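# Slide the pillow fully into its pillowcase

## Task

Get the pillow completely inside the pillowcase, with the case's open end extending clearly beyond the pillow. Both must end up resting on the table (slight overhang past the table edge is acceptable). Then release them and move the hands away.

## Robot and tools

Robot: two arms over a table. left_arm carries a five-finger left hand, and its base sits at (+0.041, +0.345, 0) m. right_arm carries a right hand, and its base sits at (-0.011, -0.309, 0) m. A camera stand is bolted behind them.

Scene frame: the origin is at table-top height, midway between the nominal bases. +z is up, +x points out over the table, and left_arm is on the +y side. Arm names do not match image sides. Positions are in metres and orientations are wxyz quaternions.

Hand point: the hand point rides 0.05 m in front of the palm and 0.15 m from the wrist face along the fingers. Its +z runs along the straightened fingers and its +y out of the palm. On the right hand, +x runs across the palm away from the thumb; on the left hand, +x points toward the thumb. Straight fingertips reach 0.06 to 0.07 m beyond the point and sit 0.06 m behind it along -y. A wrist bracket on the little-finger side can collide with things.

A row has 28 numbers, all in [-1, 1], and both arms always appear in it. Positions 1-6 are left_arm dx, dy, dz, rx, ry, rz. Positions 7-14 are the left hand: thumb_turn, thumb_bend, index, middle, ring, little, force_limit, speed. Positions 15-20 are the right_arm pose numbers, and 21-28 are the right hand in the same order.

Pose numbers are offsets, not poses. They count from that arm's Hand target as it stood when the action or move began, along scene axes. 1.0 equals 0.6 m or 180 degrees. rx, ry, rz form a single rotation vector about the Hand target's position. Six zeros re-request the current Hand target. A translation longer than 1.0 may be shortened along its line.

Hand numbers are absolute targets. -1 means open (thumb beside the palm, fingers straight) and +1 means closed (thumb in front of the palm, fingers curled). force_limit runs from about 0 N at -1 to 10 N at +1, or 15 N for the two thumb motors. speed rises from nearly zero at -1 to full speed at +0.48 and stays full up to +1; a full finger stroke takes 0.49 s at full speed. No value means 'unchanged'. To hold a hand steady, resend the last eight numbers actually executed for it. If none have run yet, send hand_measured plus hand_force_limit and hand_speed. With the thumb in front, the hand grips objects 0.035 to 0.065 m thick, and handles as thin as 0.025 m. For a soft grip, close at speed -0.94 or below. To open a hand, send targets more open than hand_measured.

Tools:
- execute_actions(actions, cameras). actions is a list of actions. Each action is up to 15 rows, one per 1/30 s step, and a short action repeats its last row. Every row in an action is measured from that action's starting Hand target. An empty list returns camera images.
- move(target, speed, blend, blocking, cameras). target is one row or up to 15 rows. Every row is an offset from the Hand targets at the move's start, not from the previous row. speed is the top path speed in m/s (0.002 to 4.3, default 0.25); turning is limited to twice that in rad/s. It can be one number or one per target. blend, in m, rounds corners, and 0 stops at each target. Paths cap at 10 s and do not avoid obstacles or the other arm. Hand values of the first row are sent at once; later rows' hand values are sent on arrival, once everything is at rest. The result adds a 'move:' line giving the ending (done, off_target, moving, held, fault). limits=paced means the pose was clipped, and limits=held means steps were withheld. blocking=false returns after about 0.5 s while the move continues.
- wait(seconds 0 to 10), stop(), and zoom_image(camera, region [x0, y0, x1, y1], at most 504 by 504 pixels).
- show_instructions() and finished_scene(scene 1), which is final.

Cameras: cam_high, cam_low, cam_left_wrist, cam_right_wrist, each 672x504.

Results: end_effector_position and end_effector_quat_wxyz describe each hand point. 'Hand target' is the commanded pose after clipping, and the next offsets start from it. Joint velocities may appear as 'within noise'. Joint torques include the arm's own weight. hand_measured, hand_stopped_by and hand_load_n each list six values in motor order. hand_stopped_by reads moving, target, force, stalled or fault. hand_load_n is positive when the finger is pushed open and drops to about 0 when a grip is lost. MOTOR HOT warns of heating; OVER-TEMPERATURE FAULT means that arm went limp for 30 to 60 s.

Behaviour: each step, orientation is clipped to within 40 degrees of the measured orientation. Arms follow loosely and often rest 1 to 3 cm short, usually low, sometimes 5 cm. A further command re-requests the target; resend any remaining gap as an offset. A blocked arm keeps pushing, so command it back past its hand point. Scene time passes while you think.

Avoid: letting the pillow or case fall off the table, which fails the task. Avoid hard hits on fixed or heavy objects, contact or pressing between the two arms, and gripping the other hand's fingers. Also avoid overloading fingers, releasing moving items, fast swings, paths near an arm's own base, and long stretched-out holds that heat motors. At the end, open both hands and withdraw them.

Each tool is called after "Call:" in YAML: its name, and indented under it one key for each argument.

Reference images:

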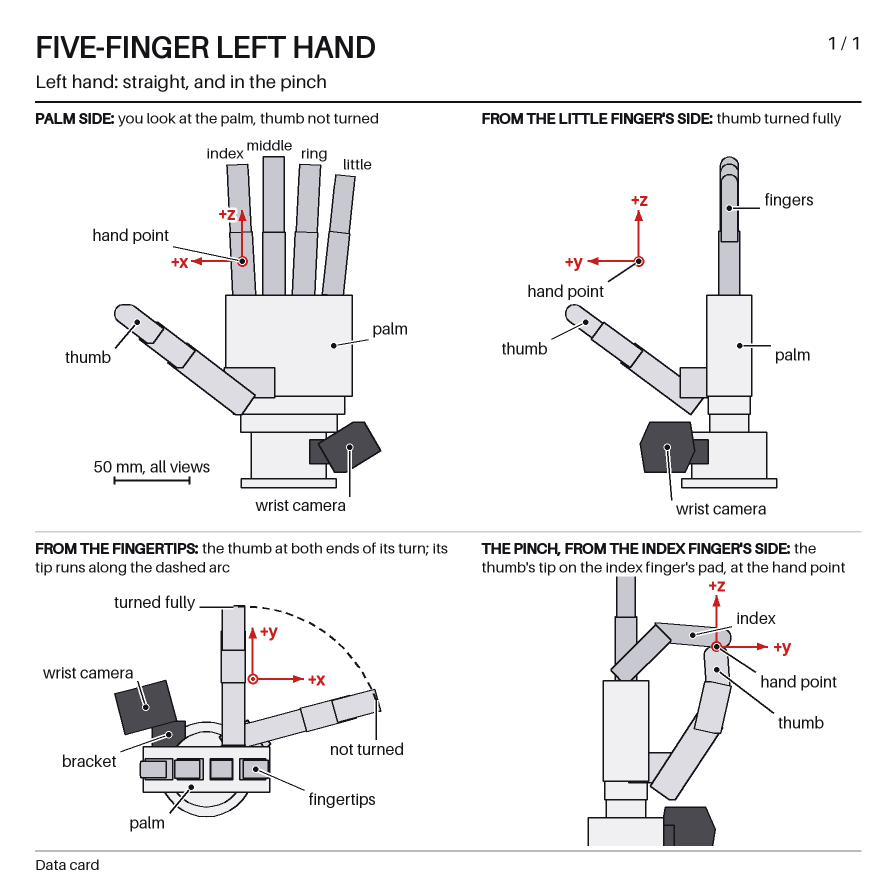

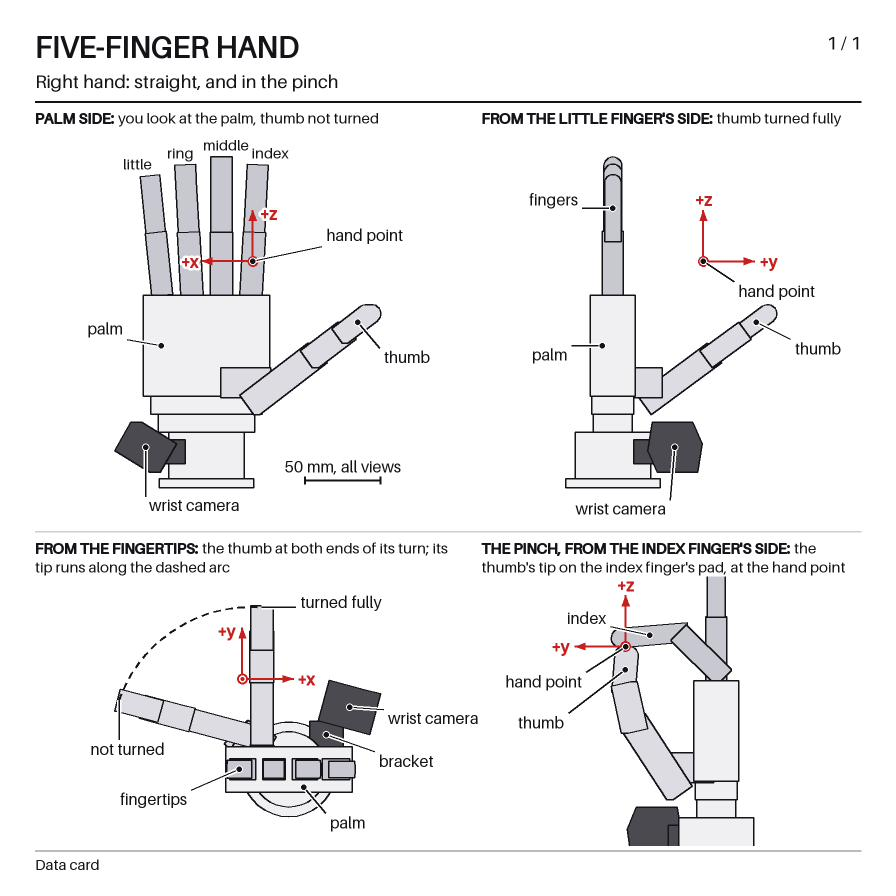

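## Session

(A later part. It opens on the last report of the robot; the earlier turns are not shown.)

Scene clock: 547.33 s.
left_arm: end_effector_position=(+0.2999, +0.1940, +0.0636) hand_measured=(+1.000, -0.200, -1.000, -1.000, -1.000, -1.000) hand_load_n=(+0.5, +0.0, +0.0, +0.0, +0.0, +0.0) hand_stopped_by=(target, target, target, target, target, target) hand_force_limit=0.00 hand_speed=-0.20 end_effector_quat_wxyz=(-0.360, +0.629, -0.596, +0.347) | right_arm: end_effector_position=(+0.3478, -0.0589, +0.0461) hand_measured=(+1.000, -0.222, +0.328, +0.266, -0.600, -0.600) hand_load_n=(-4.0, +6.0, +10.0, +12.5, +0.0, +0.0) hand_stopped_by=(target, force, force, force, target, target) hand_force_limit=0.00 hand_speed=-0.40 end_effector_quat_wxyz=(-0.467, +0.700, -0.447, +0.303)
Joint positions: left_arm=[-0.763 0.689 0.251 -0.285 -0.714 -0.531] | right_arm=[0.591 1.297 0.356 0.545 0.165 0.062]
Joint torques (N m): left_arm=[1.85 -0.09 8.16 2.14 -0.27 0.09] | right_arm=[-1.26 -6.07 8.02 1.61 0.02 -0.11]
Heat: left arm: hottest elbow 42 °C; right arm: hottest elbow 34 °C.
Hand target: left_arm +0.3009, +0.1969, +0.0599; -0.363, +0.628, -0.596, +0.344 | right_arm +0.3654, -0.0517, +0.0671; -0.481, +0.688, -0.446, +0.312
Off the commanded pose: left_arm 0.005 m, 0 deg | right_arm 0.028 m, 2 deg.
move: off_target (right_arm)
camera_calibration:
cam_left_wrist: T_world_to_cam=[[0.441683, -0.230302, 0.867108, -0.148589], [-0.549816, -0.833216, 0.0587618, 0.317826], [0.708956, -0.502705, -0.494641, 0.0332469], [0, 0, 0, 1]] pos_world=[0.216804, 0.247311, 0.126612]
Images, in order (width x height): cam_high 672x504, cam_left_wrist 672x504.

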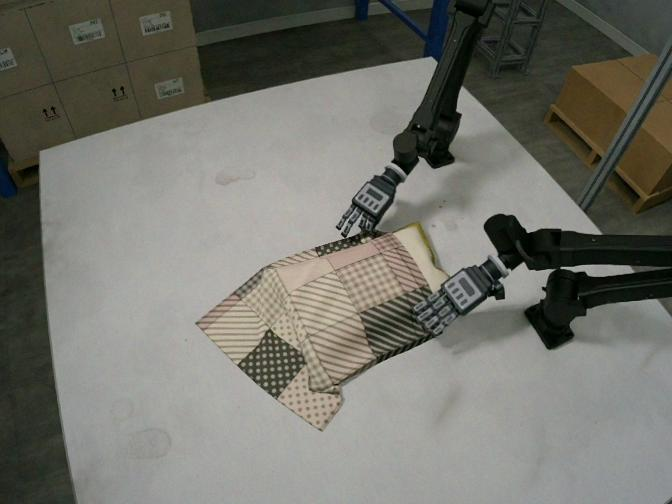

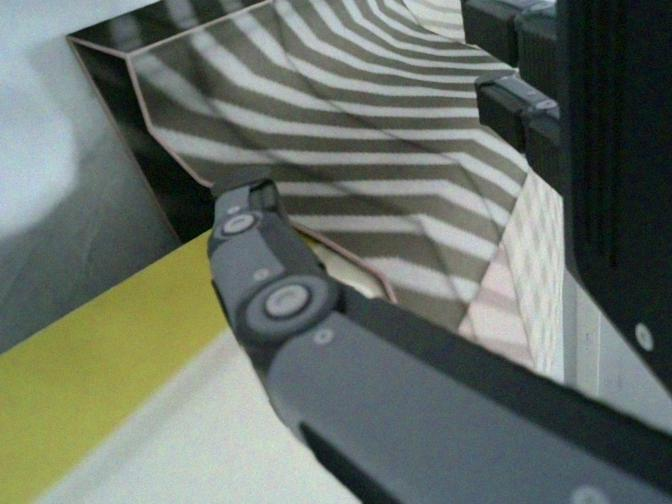

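Call:
move:
  target: [0.0,0.007,-0.083,0,0,0, 1, -0.2, -1,-1,-1,-1, 0.0, -0.2, 0,0,0.0,0,0,0,1,-0.2,0.5,0.5,-0.6,-0.6,0.0,-0.4]
  speed: 0.1
  cameras: ["cam_left_wrist"]

Scene clock: 558.90 s.
left_arm: end_effector_position=(+0.3009, +0.1979, +0.0139) hand_measured=(+1.000, -0.200, -1.000, -1.000, -1.000, -1.000) hand_load_n=(+0.0, +0.0, +0.0, +0.0, +0.0, +0.0) hand_stopped_by=(target, target, target, target, target, target) hand_force_limit=0.00 hand_speed=-0.20 end_effector_quat_wxyz=(-0.361, +0.628, -0.595, +0.347) | right_arm: end_effector_position=(+0.3478, -0.0589, +0.0461) hand_measured=(+1.000, -0.222, +0.328, +0.266, -0.600, -0.600) hand_load_n=(-4.0, +6.0, +10.0, +12.5, +0.0, +0.0) hand_stopped_by=(target, force, force, force, target, target) hand_force_limit=0.00 hand_speed=-0.40 end_effector_quat_wxyz=(-0.467, +0.700, -0.447, +0.303)
Joint positions: left_arm=[-0.745 0.869 0.147 0.01 -0.702 -0.515] | right_arm=[0.591 1.297 0.356 0.545 0.165 0.062]
Joint torques (N m): left_arm=[1.85 -0.67 6.91 2.14 -0.24 0.07] | right_arm=[-1.26 -6.12 8.03 1.59 0.02 -0.11]
Heat: left arm: hottest elbow 41 °C; right arm: hottest elbow 34 °C.
Hand target: left_arm +0.3009, +0.2012, +0.0100; -0.363, +0.628, -0.596, +0.344 | right_arm +0.3654, -0.0517, +0.0671; -0.481, +0.688, -0.446, +0.312
Off the commanded pose: left_arm 0.005 m, 0 deg | right_arm 0.028 m, 2 deg.
move: off_target (right_arm)
camera_calibration:
cam_left_wrist: T_world_to_cam=[[0.440428, -0.230401, 0.86772, -0.104695], [-0.549489, -0.833514, 0.0575856, 0.324419], [0.709989, -0.502165, -0.493706, 0.00940345], [0, 0, 0, 1]] pos_world=[0.217699, 0.251008, 0.0768069]
Images, in order (width x height): cam_left_wrist 672x504.

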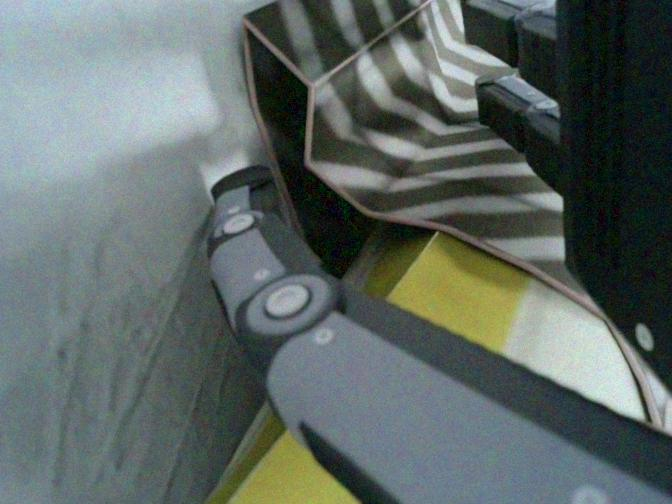

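Call:
move:
  target:
    - [0.0,0.0,0.008,0,0,0, 1, -0.2, -1,-1,-1,-1, 0.0, -0.2, 0,0,0.0,0,0,0,1,-0.2,0.5,0.5,-0.6,-0.6,0.0,-0.4]
    - [0.08,0.004,0.008,0,0,0, 1, -0.2, -1,-1,-1,-1, 0.0, -0.2, 0,0,0.0,0,0,0,1,-0.2,0.5,0.5,-0.6,-0.6,0.0,-0.4]
  speed: 0.06
  cameras: ["cam_left_wrist"]

Scene clock: 563.67 s.
left_arm: end_effector_position=(+0.3372, +0.2064, +0.0095) hand_measured=(+1.000, -0.200, -1.000, -1.000, -1.000, -1.000) hand_load_n=(-1.5, -0.5, +0.0, +0.0, +0.0, +0.0) hand_stopped_by=(target, target, target, target, target, target) hand_force_limit=0.00 hand_speed=-0.20 end_effector_quat_wxyz=(-0.359, +0.628, -0.600, +0.342) | right_arm: end_effector_position=(+0.3478, -0.0589, +0.0461) hand_measured=(+1.000, -0.222, +0.328, +0.266, -0.600, -0.600) hand_load_n=(-4.5, +6.0, +10.5, +12.5, +0.0, +0.0) hand_stopped_by=(target, force, force, force, target, target) hand_force_limit=0.00 hand_speed=-0.40 end_effector_quat_wxyz=(-0.467, +0.700, -0.447, +0.303)
Joint positions: left_arm=[-0.577 1.018 0.18 0.192 -0.567 -0.383] | right_arm=[0.591 1.297 0.356 0.545 0.165 0.062]
Joint torques (N m): left_arm=[2.2 -0.67 9.02 1.99 -0.12 0.08] | right_arm=[-1.2 -6.12 8.03 1.61 0.02 -0.11]
Heat: left arm: hottest elbow 41 °C; right arm: hottest elbow 34 °C.
Hand target: left_arm +0.3489, +0.2036, +0.0148; -0.363, +0.628, -0.596, +0.344 | right_arm +0.3654, -0.0517, +0.0671; -0.481, +0.688, -0.446, +0.312
Off the commanded pose: left_arm 0.013 m, 1 deg | right_arm 0.028 m, 2 deg.
move: off_target (left_arm, right_arm)
camera_calibration:
cam_left_wrist: T_world_to_cam=[[0.448628, -0.238011, 0.861443, -0.116019], [-0.55188, -0.831935, 0.0575533, 0.352289], [0.702966, -0.501233, -0.504583, -0.0118971], [0, 0, 0, 1]] pos_world=[0.254834, 0.259505, 0.0736649]
Images, in order (width x height): cam_left_wrist 672x504.

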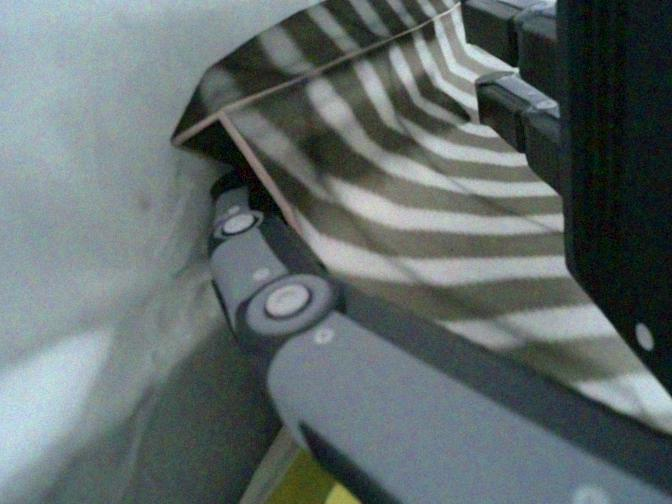

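Call:
move:
  target: [0.008,0.0,0.012,0,0,0, 1, -0.2, 0.5,0.5,-1,-1, 0.0, -0.4, 0,0,0.0,0,0,0,1,-0.2,0.5,0.5,-0.6,-0.6,0.0,-0.4]
  speed: 0.06
  cameras: ["cam_left_wrist","cam_high"]

Scene clock: 567.27 s.
left_arm: end_effector_position=(+0.3507, +0.2024, +0.0223) hand_measured=(+1.000, -0.202, +0.306, +0.258, -1.000, -1.000) hand_load_n=(-1.5, +7.5, +17.5, +14.5, +0.0, +0.0) hand_stopped_by=(target, target, force, force, target, target) hand_force_limit=0.00 hand_speed=-0.40 end_effector_quat_wxyz=(-0.361, +0.629, -0.592, +0.351) | right_arm: end_effector_position=(+0.3478, -0.0589, +0.0461) hand_measured=(+1.000, -0.222, +0.328, +0.266, -0.600, -0.600) hand_load_n=(-4.5, +6.0, +10.0, +12.0, -0.5, +0.0) hand_stopped_by=(target, force, force, force, target, target) hand_force_limit=0.00 hand_speed=-0.40 end_effector_quat_wxyz=(-0.467, +0.700, -0.447, +0.303)
Joint positions: left_arm=[-0.557 1.018 0.212 0.189 -0.554 -0.374] | right_arm=[0.591 1.297 0.356 0.545 0.165 0.062]
Joint torques (N m): left_arm=[1.73 -1.9 8.2 1.22 -0.14 0.09] | right_arm=[-1.26 -6.12 8.03 1.61 0.02 -0.11]
Heat: left arm: hottest elbow 40 °C; right arm: hottest elbow 34 °C.
Hand target: left_arm +0.3537, +0.2036, +0.0220; -0.363, +0.628, -0.596, +0.344 | right_arm +0.3654, -0.0517, +0.0671; -0.481, +0.688, -0.446, +0.312
Off the commanded pose: left_arm 0.003 m, 1 deg | right_arm 0.028 m, 2 deg.
move: off_target (right_arm)
camera_calibration:
cam_left_wrist: T_world_to_cam=[[0.433958, -0.222958, 0.872909, -0.132192], [-0.548593, -0.833954, 0.0597188, 0.35489], [0.714651, -0.504787, -0.484214, -0.020739], [0, 0, 0, 1]] pos_world=[0.266877, 0.25602, 0.084156]
Images, in order (width x height): cam_high 672x504, cam_left_wrist 672x504.

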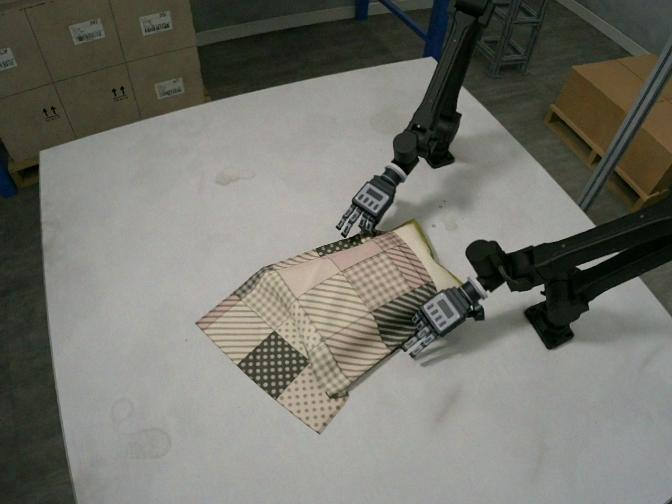

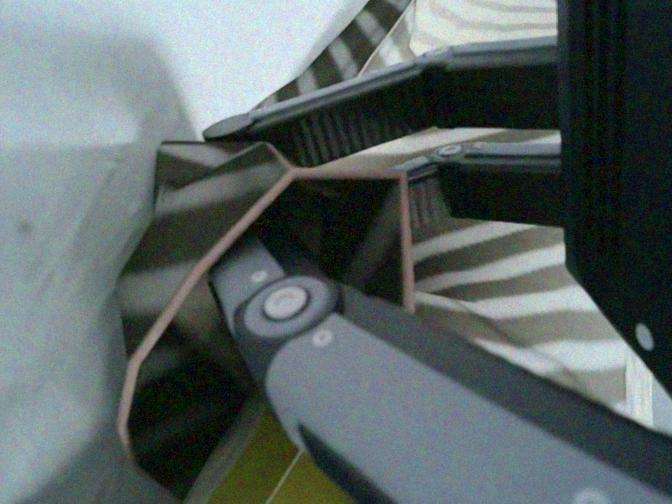

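Call:
move:
  target: [-0.01,-0.03,0.21,0,0,-0.01, 1, -0.2, 0.295,0.25,-1,-1, 0.0, -0.4, -0.02,-0.03,0.14,0,0,-0.06,1,-0.2,0.5,0.5,-0.6,-0.6,0.0,-0.4]
  speed: 0.06
  cameras: ["all"]

Scene clock: 573.30 s.
left_arm: end_effector_position=(+0.3358, +0.1932, +0.1156) hand_measured=(+1.000, -0.202, +0.292, +0.248, -1.000, -1.000) hand_load_n=(+0.5, +6.0, +11.5, +10.5, +0.0, +0.0) hand_stopped_by=(target, target, force, force, target, target) hand_force_limit=0.00 hand_speed=-0.40 end_effector_quat_wxyz=(-0.350, +0.621, -0.620, +0.328) | right_arm: end_effector_position=(+0.3353, -0.0817, +0.1123) hand_measured=(+1.000, -0.222, +0.328, +0.266, -0.600, -0.600) hand_load_n=(-4.0, +6.0, +10.0, +13.0, +0.0, -0.5) hand_stopped_by=(target, force, force, force, target, target) hand_force_limit=0.00 hand_speed=-0.40 end_effector_quat_wxyz=(-0.425, +0.662, -0.513, +0.344)
Joint positions: left_arm=[-0.611 0.736 0.428 -0.388 -0.567 -0.389] | right_arm=[0.664 0.998 0.426 0.117 0.407 0.169]
Joint torques (N m): left_arm=[0.79 -2.67 13.45 1.26 -0.74 0.05] | right_arm=[-0.38 -4.66 11.12 1.57 0.67 -0.16]
Heat: left arm: hottest elbow 41 °C; right arm: hottest elbow 35 °C.
Hand target: left_arm +0.3477, +0.1855, +0.1481; -0.357, +0.619, -0.606, +0.350 | right_arm +0.3533, -0.0696, +0.1510; -0.449, +0.643, -0.508, +0.356
Off the commanded pose: left_arm 0.035 m, 3 deg | right_arm 0.045 m, 4 deg.
move: off_target (left_arm, right_arm)
camera_calibration:
cam_left_wrist: T_world_to_cam=[[0.474209, -0.272808, 0.837079, -0.209002], [-0.575067, -0.815913, 0.0598678, 0.338895], [0.666651, -0.509766, -0.543796, 0.0542697], [0, 0, 0, 1]] pos_world=[0.257819, 0.247156, 0.184174]
cam_right_wrist: T_world_to_cam=[[-0.268394, -0.378598, -0.885793, 0.159587], [-0.731152, 0.67876, -0.0685719, 0.315089], [0.627202, 0.629245, -0.458987, 0.00551702], [0, 0, 0, 1]] pos_world=[0.26975, -0.156922, 0.165499]

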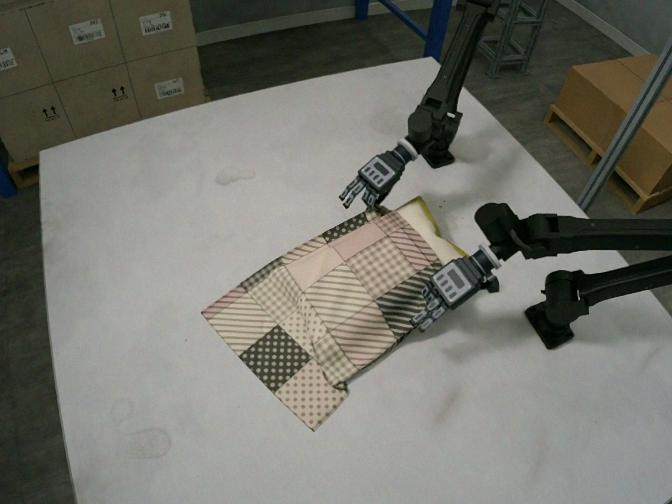

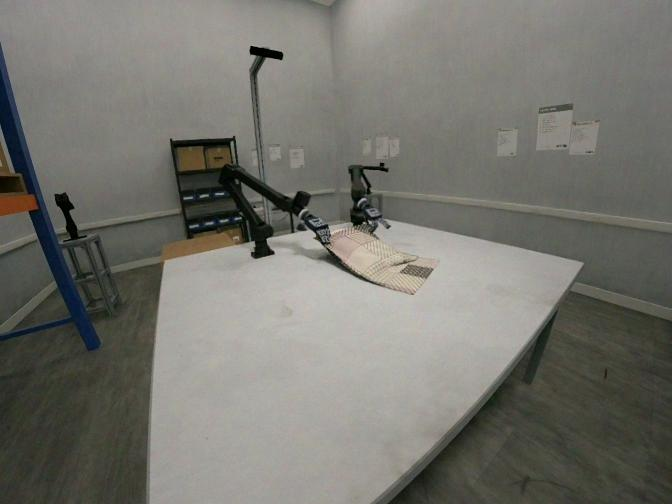

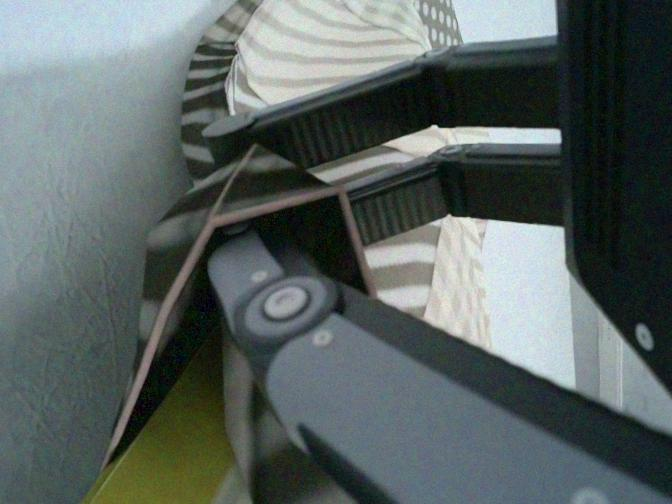

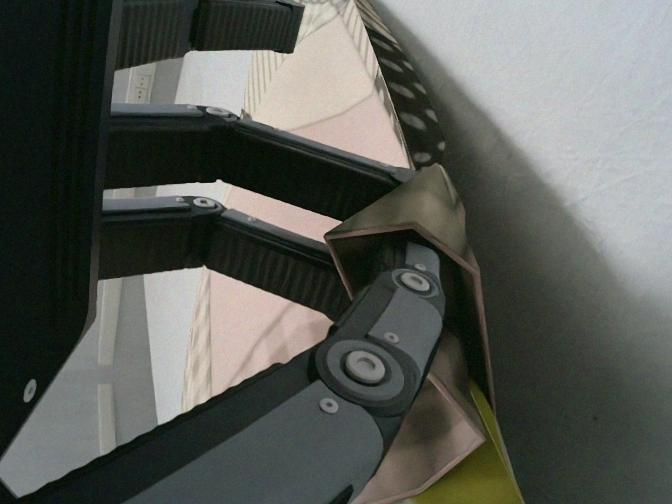

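Call:
move:
  target: [0.02,-0.034,0.253,0,0,0.0, 1, -0.2, 0.295,0.25,-1,-1, 0.0, -0.4, 0.011,-0.05,0.265,0,0,-0.06,1,-0.2,0.5,0.5,-0.6,-0.6,0.0,-0.4]
  speed: 0.06
  cameras: ["all"]

Scene clock: 579.50 s.
left_arm: end_effector_position=(+0.3525, +0.1707, +0.2685) hand_measured=(+1.000, -0.202, +0.292, +0.248, -1.000, -1.000) hand_load_n=(+0.0, +6.0, +12.0, +10.5, +0.5, +0.0) hand_stopped_by=(target, target, force, force, target, target) hand_force_limit=0.00 hand_speed=-0.40 end_effector_quat_wxyz=(-0.352, +0.619, -0.619, +0.331) | right_arm: end_effector_position=(+0.3507, -0.1062, +0.2592) hand_measured=(+1.000, -0.222, +0.328, +0.266, -0.600, -0.600) hand_load_n=(-4.0, +6.0, +10.0, +13.0, +0.0, +0.0) hand_stopped_by=(target, force, force, force, target, target) hand_force_limit=0.00 hand_speed=-0.40 end_effector_quat_wxyz=(-0.382, +0.616, -0.570, +0.387)
Joint positions: left_arm=[-0.647 0.767 0.844 -0.778 -0.598 -0.412] | right_arm=[0.667 0.857 0.778 -0.433 0.586 0.255]
Joint torques (N m): left_arm=[0.85 -2.2 14.32 1.24 -0.68 0] | right_arm=[-0.21 -4.25 13.08 1.46 0.74 -0.13]
Heat: left arm: hottest elbow 42 °C; right arm: hottest elbow 36 °C.
Hand target: left_arm +0.3597, +0.1652, +0.2998; -0.357, +0.619, -0.606, +0.349 | right_arm +0.3599, -0.0997, +0.3101; -0.414, +0.592, -0.567, +0.396
Off the commanded pose: left_arm 0.033 m, 3 deg | right_arm 0.052 m, 5 deg.
move: off_target (left_arm, right_arm)
camera_calibration:
cam_left_wrist: T_world_to_cam=[[0.46682, -0.273076, 0.841135, -0.349461], [-0.575657, -0.815865, 0.0546115, 0.322528], [0.67134, -0.509699, -0.538061, 0.111724], [0, 0, 0, 1]] pos_world=[0.273797, 0.224656, 0.336444]
cam_right_wrist: T_world_to_cam=[[-0.339139, -0.341494, -0.876565, 0.310881], [-0.590589, 0.802571, -0.0841712, 0.32091], [0.732249, 0.489144, -0.473866, 0.0307423], [0, 0, 0, 1]] pos_world=[0.272447, -0.166426, 0.314086]

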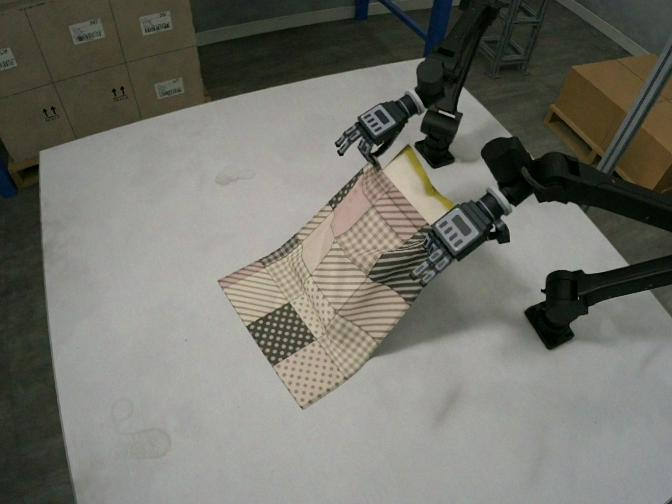

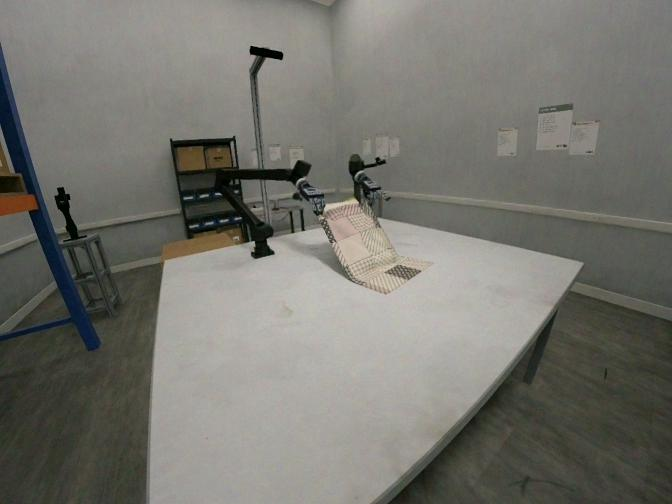

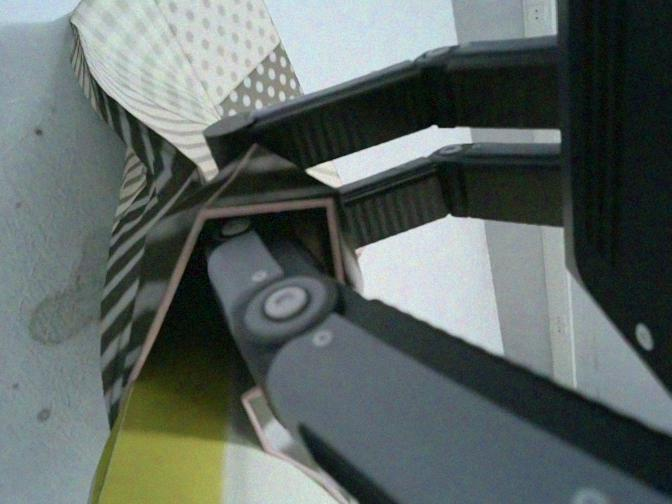

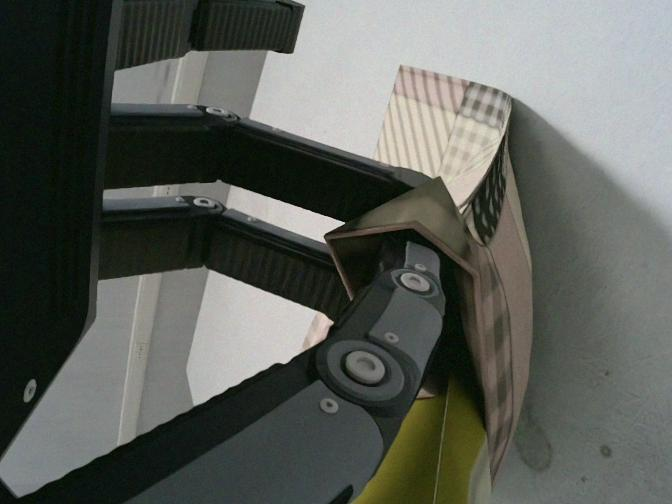

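Call:
move:
  target: [0.03,-0.02,0.22,0,0,0.0, 1, -0.2, 0.295,0.25,-1,-1, 0.0, -0.4, 0.03,0.0,0.22,0,0,-0.05,1,-0.2,0.5,0.5,-0.6,-0.6,0.0,-0.4]
  speed: 0.08
  cameras: ["all"]

Scene clock: 584.03 s.
left_arm: end_effector_position=(+0.3732, +0.1534, +0.4012) hand_measured=(+1.000, -0.202, +0.292, +0.248, -1.000, -1.000) hand_load_n=(-0.5, +6.5, +12.0, +10.5, +0.0, +0.0) hand_stopped_by=(target, target, force, force, target, target) hand_force_limit=0.00 hand_speed=-0.40 end_effector_quat_wxyz=(-0.353, +0.619, -0.619, +0.331) | right_arm: end_effector_position=(+0.3743, -0.1057, +0.3982) hand_measured=(+1.000, -0.222, +0.328, +0.266, -0.600, -0.600) hand_load_n=(-4.5, +6.0, +10.0, +12.5, +0.0, +0.0) hand_stopped_by=(target, force, force, force, target, target) hand_force_limit=0.00 hand_speed=-0.40 end_effector_quat_wxyz=(+0.351, -0.567, +0.611, -0.427)
Joint positions: left_arm=[-0.647 0.917 1.269 -1.052 -0.598 -0.412] | right_arm=[0.7 0.981 1.213 -0.802 0.763 0.357]
Joint torques (N m): left_arm=[1.55 -3.49 14.01 1.32 -0.43 0.04] | right_arm=[0.15 -3.96 12.79 1.5 0.64 -0.06]
Heat: left arm: hottest elbow 44 °C; right arm: hottest elbow 37 °C.
Hand target: left_arm +0.3776, +0.1532, +0.4319; -0.357, +0.619, -0.606, +0.349 | right_arm +0.3779, -0.0997, +0.4421; -0.382, +0.546, -0.611, +0.428
Off the commanded pose: left_arm 0.031 m, 3 deg | right_arm 0.044 m, 4 deg.
move: off_target (left_arm, right_arm)
camera_calibration:
cam_left_wrist: T_world_to_cam=[[0.466581, -0.272898, 0.841326, -0.475521], [-0.575741, -0.815802, 0.0546746, 0.313065], [0.671435, -0.509896, -0.537756, 0.16028], [0, 0, 0, 1]] pos_world=[0.294496, 0.207357, 0.469143]
cam_right_wrist: T_world_to_cam=[[-0.37304, -0.295743, -0.879418, 0.459676], [-0.452945, 0.885265, -0.105575, 0.311982], [0.809742, 0.358944, -0.464195, 0.0325405], [0, 0, 0, 1]] pos_world=[0.286439, -0.151921, 0.45229]

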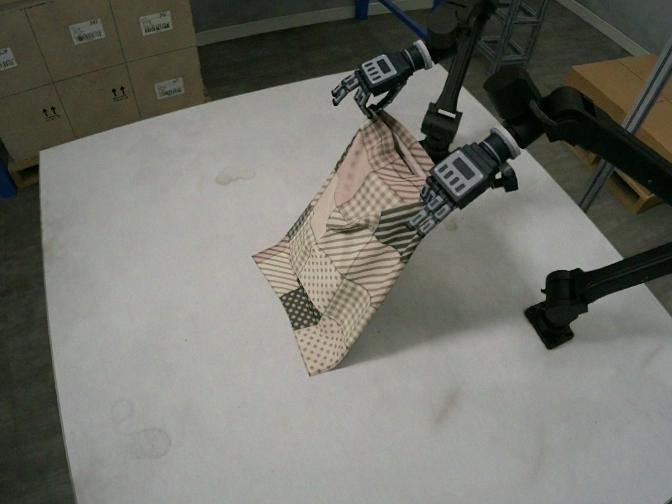

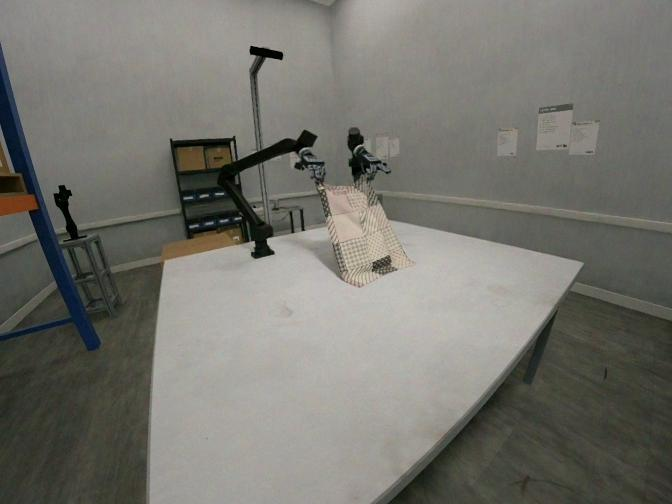

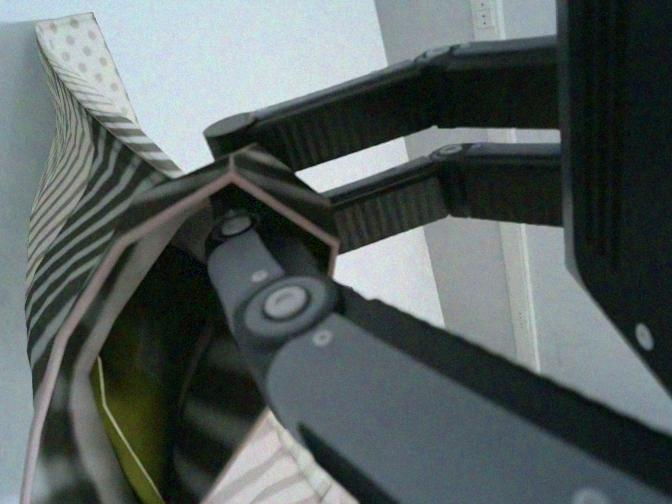

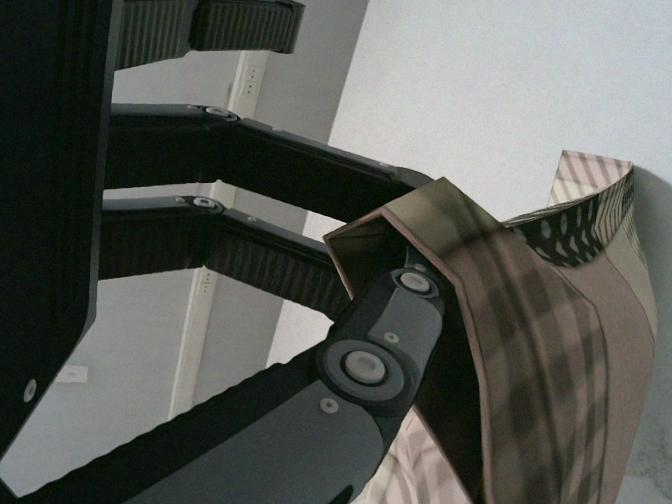

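Call:
zoom_image:
  camera: "cam_high"
  region: [240, 90, 480, 390]

Call:
zoom_image:
  camera: "cam_left_wrist"
  region: [0, 100, 350, 504]

Scaled by 1.680 from the camera's 672x504 image, which has a finer 960x720 frame.

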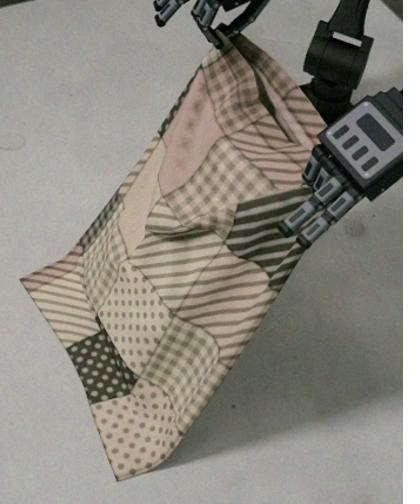

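Scaled by 1.248 from the camera's 672x504 image, which has a finer 960x720 frame.

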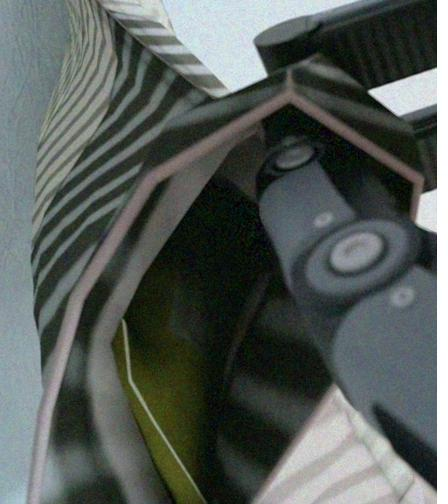

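Call:
move:
  target: [0.03,0.0,0.2,0,0,0.0, 1, -0.2, 0.295,0.25,-1,-1, 0.0, -0.4, 0.03,0.0,0.2,0,0,-0.0,1,-0.2,0.5,0.5,-0.6,-0.6,0.0,-0.4]
  speed: 0.12
  cameras: ["all"]

Scene clock: 589.27 s.
left_arm: end_effector_position=(+0.3936, +0.1484, +0.5241) hand_measured=(+1.000, -0.202, +0.292, +0.248, -1.000, -1.000) hand_load_n=(-1.0, +6.5, +12.5, +10.0, +0.0, +0.0) hand_stopped_by=(target, target, force, force, target, target) hand_force_limit=0.00 hand_speed=-0.40 end_effector_quat_wxyz=(-0.351, +0.619, -0.620, +0.331) | right_arm: end_effector_position=(+0.3946, -0.0931, +0.5234) hand_measured=(+1.000, -0.222, +0.328, +0.266, -0.600, -0.600) hand_load_n=(-4.5, +7.0, +10.0, +12.5, +0.0, +0.0) hand_stopped_by=(target, force, force, force, target, target) hand_force_limit=0.00 hand_speed=-0.40 end_effector_quat_wxyz=(-0.357, +0.568, -0.609, +0.423)
Joint positions: left_arm=[-0.612 1.112 1.746 -1.321 -0.567 -0.383] | right_arm=[0.682 1.149 1.671 -1.072 0.737 0.343]
Joint torques (N m): left_arm=[2.14 -5.01 12.92 1.47 -0.33 0.06] | right_arm=[-1.49 -5.07 11.97 1.65 0.39 -0.14]
Heat: left arm: hottest elbow 44 °C; right arm: hottest elbow 38 °C.
Hand target: left_arm +0.3957, +0.1532, +0.5518; -0.357, +0.619, -0.606, +0.349 | right_arm +0.3960, -0.0996, +0.5619; -0.381, +0.546, -0.611, +0.428
Off the commanded pose: left_arm 0.028 m, 3 deg | right_arm 0.039 m, 4 deg.
move: off_target (left_arm, right_arm)
camera_calibration:
cam_left_wrist: T_world_to_cam=[[0.467723, -0.274694, 0.840106, -0.589278], [-0.578476, -0.813776, 0.055977, 0.314181], [0.668282, -0.512163, -0.539526, 0.212563], [0, 0, 0, 1]] pos_world=[0.315313, 0.202668, 0.592152]
cam_right_wrist: T_world_to_cam=[[-0.366618, -0.290632, -0.883812, 0.581239], [-0.461316, 0.881741, -0.098591, 0.322508], [0.807947, 0.371572, -0.457335, 0.0679879], [0, 0, 0, 1]] pos_world=[0.30694, -0.140704, 0.576596]

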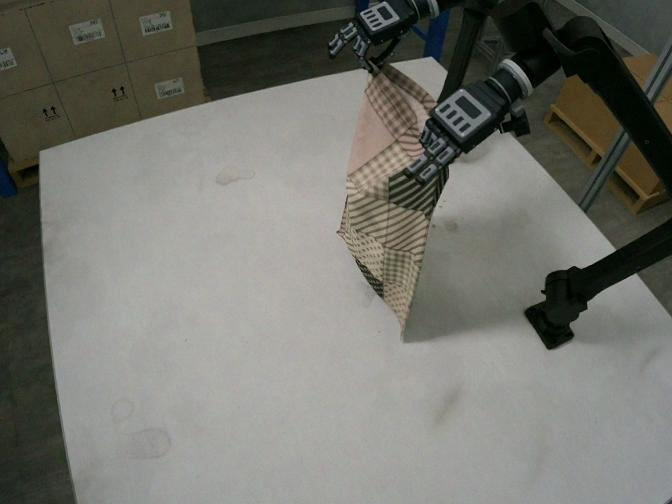

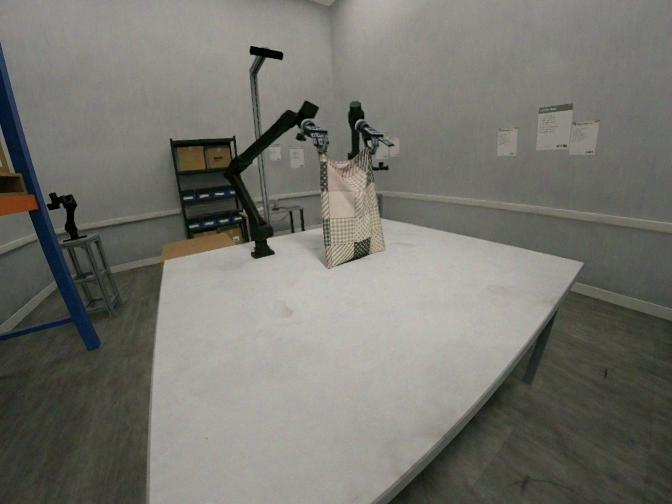

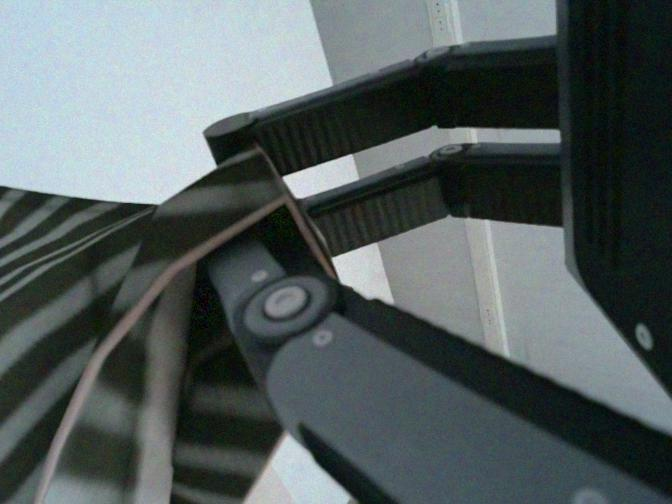

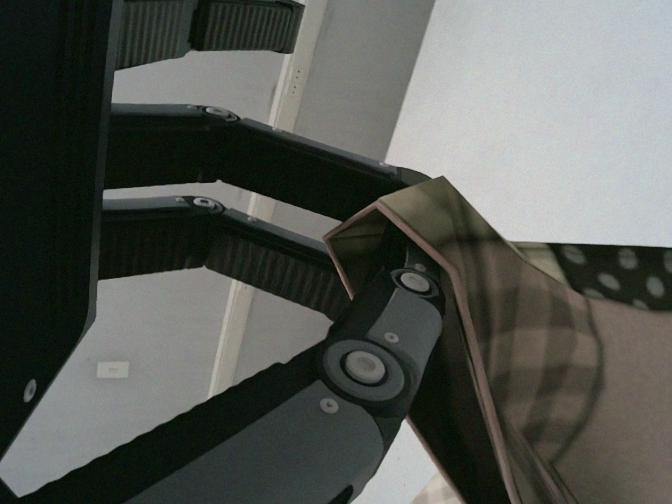

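Call:
zoom_image:
  camera: "cam_low"
  region: [290, 90, 420, 290]

Call:
zoom_image:
  camera: "cam_high"
  region: [300, 50, 500, 350]

Scaled by 2.520 from the camera's 672x504 image, which has a finer 960x720 frame.

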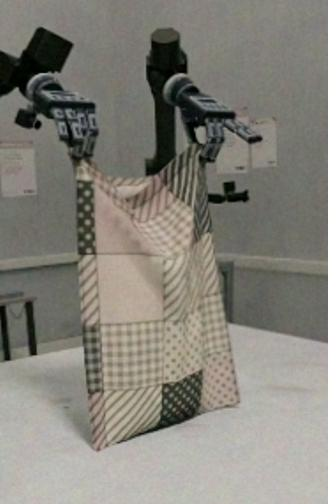

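Scaled by 1.680 from the camera's 672x504 image, which has a finer 960x720 frame.

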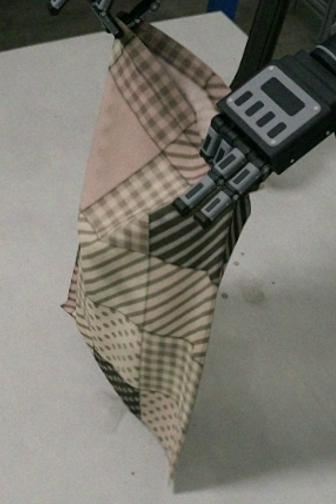

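Call:
move:
  target:
    - [0.0,0.0,0.05,0,0.0,0.0, 1, -0.2, 0.295,0.25,-1,-1, 0.0, -0.4, 0.0,0.0,0.04,0,0.0,0.0,1,-0.2,0.5,0.5,-0.6,-0.6,0.0,-0.4]
    - [0.25,0.0,0.03,0,-0.11,0.0, 1, -0.2, 0.295,0.25,-1,-1, 0.0, -0.4, 0.25,0.0,0.02,0,-0.11,0.0,1,-0.2,0.5,0.5,-0.6,-0.6,0.0,-0.4]
  speed: 0.12
  blend: [0.02,0]
  cameras: ["all"]

Scene clock: 608.60 s.
left_arm: end_effector_position=(+0.5416, +0.1486, +0.5562) hand_measured=(+1.000, -0.202, +0.292, +0.248, -1.000, -1.000) hand_load_n=(-1.0, +7.0, +12.0, +9.5, +0.0, +0.0) hand_stopped_by=(target, target, force, force, target, target) hand_force_limit=0.00 hand_speed=-0.40 end_effector_quat_wxyz=(-0.447, +0.553, -0.549, +0.439) | right_arm: end_effector_position=(+0.5447, -0.0926, +0.5555) hand_measured=(+1.000, -0.224, +0.328, +0.266, -0.600, -0.600) hand_load_n=(-4.0, +6.5, +10.5, +12.0, +0.0, +0.0) hand_stopped_by=(target, force, force, force, target, target) hand_force_limit=0.00 hand_speed=-0.40 end_effector_quat_wxyz=(+0.466, -0.484, +0.541, -0.507)
Joint positions: left_arm=[-0.431 1.203 1.654 -0.695 -0.479 -0.108] | right_arm=[0.498 1.281 1.593 -0.377 0.61 0.051]
Joint torques (N m): left_arm=[1.9 -7.88 9.96 2.99 -0.07 0.05] | right_arm=[-1.44 -8.7 7.72 3.96 -0.07 -0.17]
Heat: left arm: hottest elbow 47 °C; right arm: hottest elbow 41 °C.
Hand target: left_arm +0.5457, +0.1533, +0.5701; -0.456, +0.549, -0.536, +0.451 | right_arm +0.5459, -0.0995, +0.5742; +0.481, -0.464, +0.537, -0.515
Off the commanded pose: left_arm 0.015 m, 2 deg | right_arm 0.020 m, 3 deg.
move: off_target (left_arm, right_arm); blend cut to 0.0154 m at target 1
camera_calibration:
cam_left_wrist: T_world_to_cam=[[0.15004, -0.262303, 0.95325, -0.578198], [-0.570313, -0.810545, -0.133269, 0.498464], [0.807608, -0.523655, -0.271208, -0.0919313], [0, 0, 0, 1]] pos_world=[0.445278, 0.204224, 0.592665]
cam_right_wrist: T_world_to_cam=[[-0.0386426, -0.270296, -0.962002, 0.531498], [-0.410261, 0.882129, -0.231374, 0.440426], [0.911149, 0.385731, -0.144979, -0.26723], [0, 0, 0, 1]] pos_world=[0.444714, -0.141773, 0.574463]

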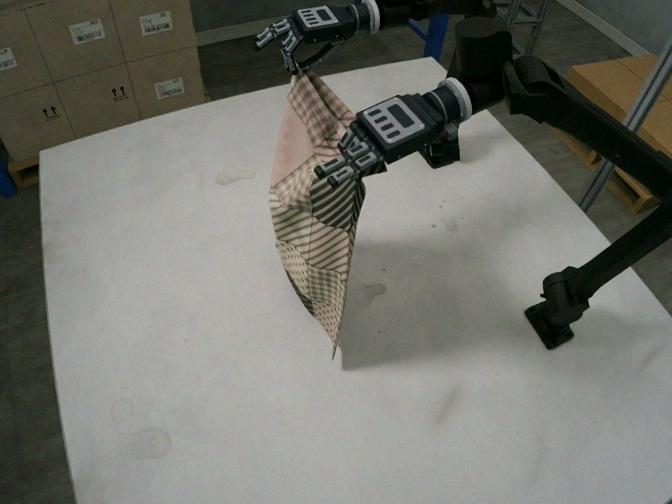

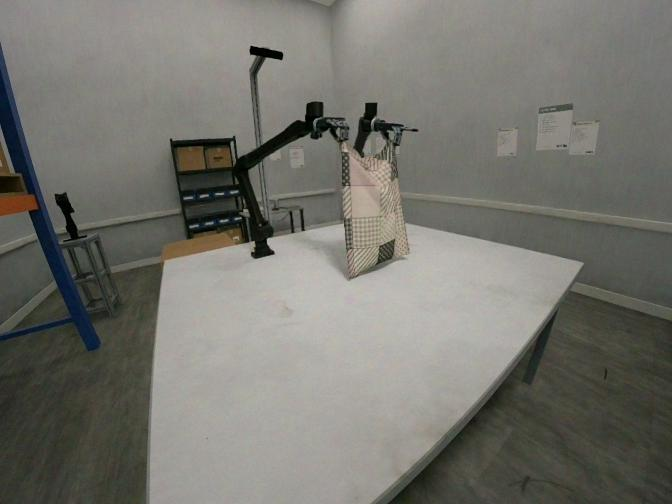

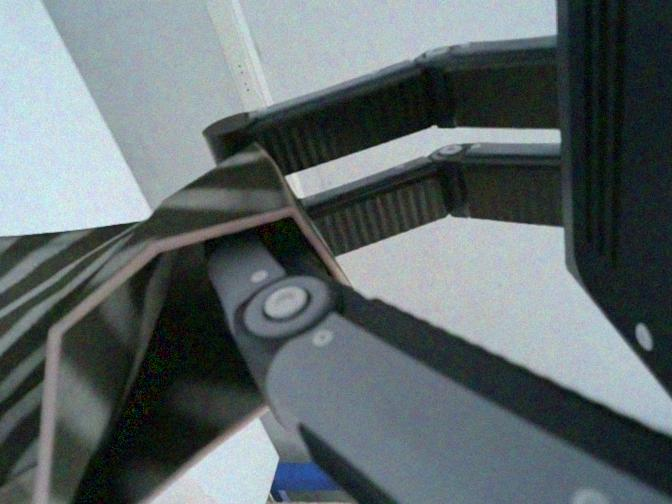

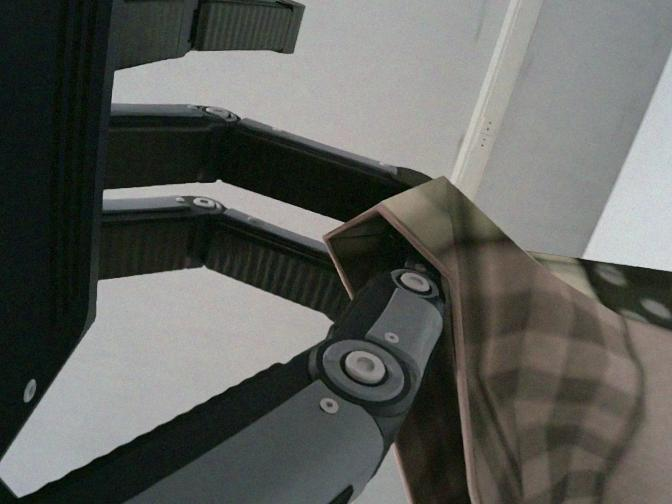

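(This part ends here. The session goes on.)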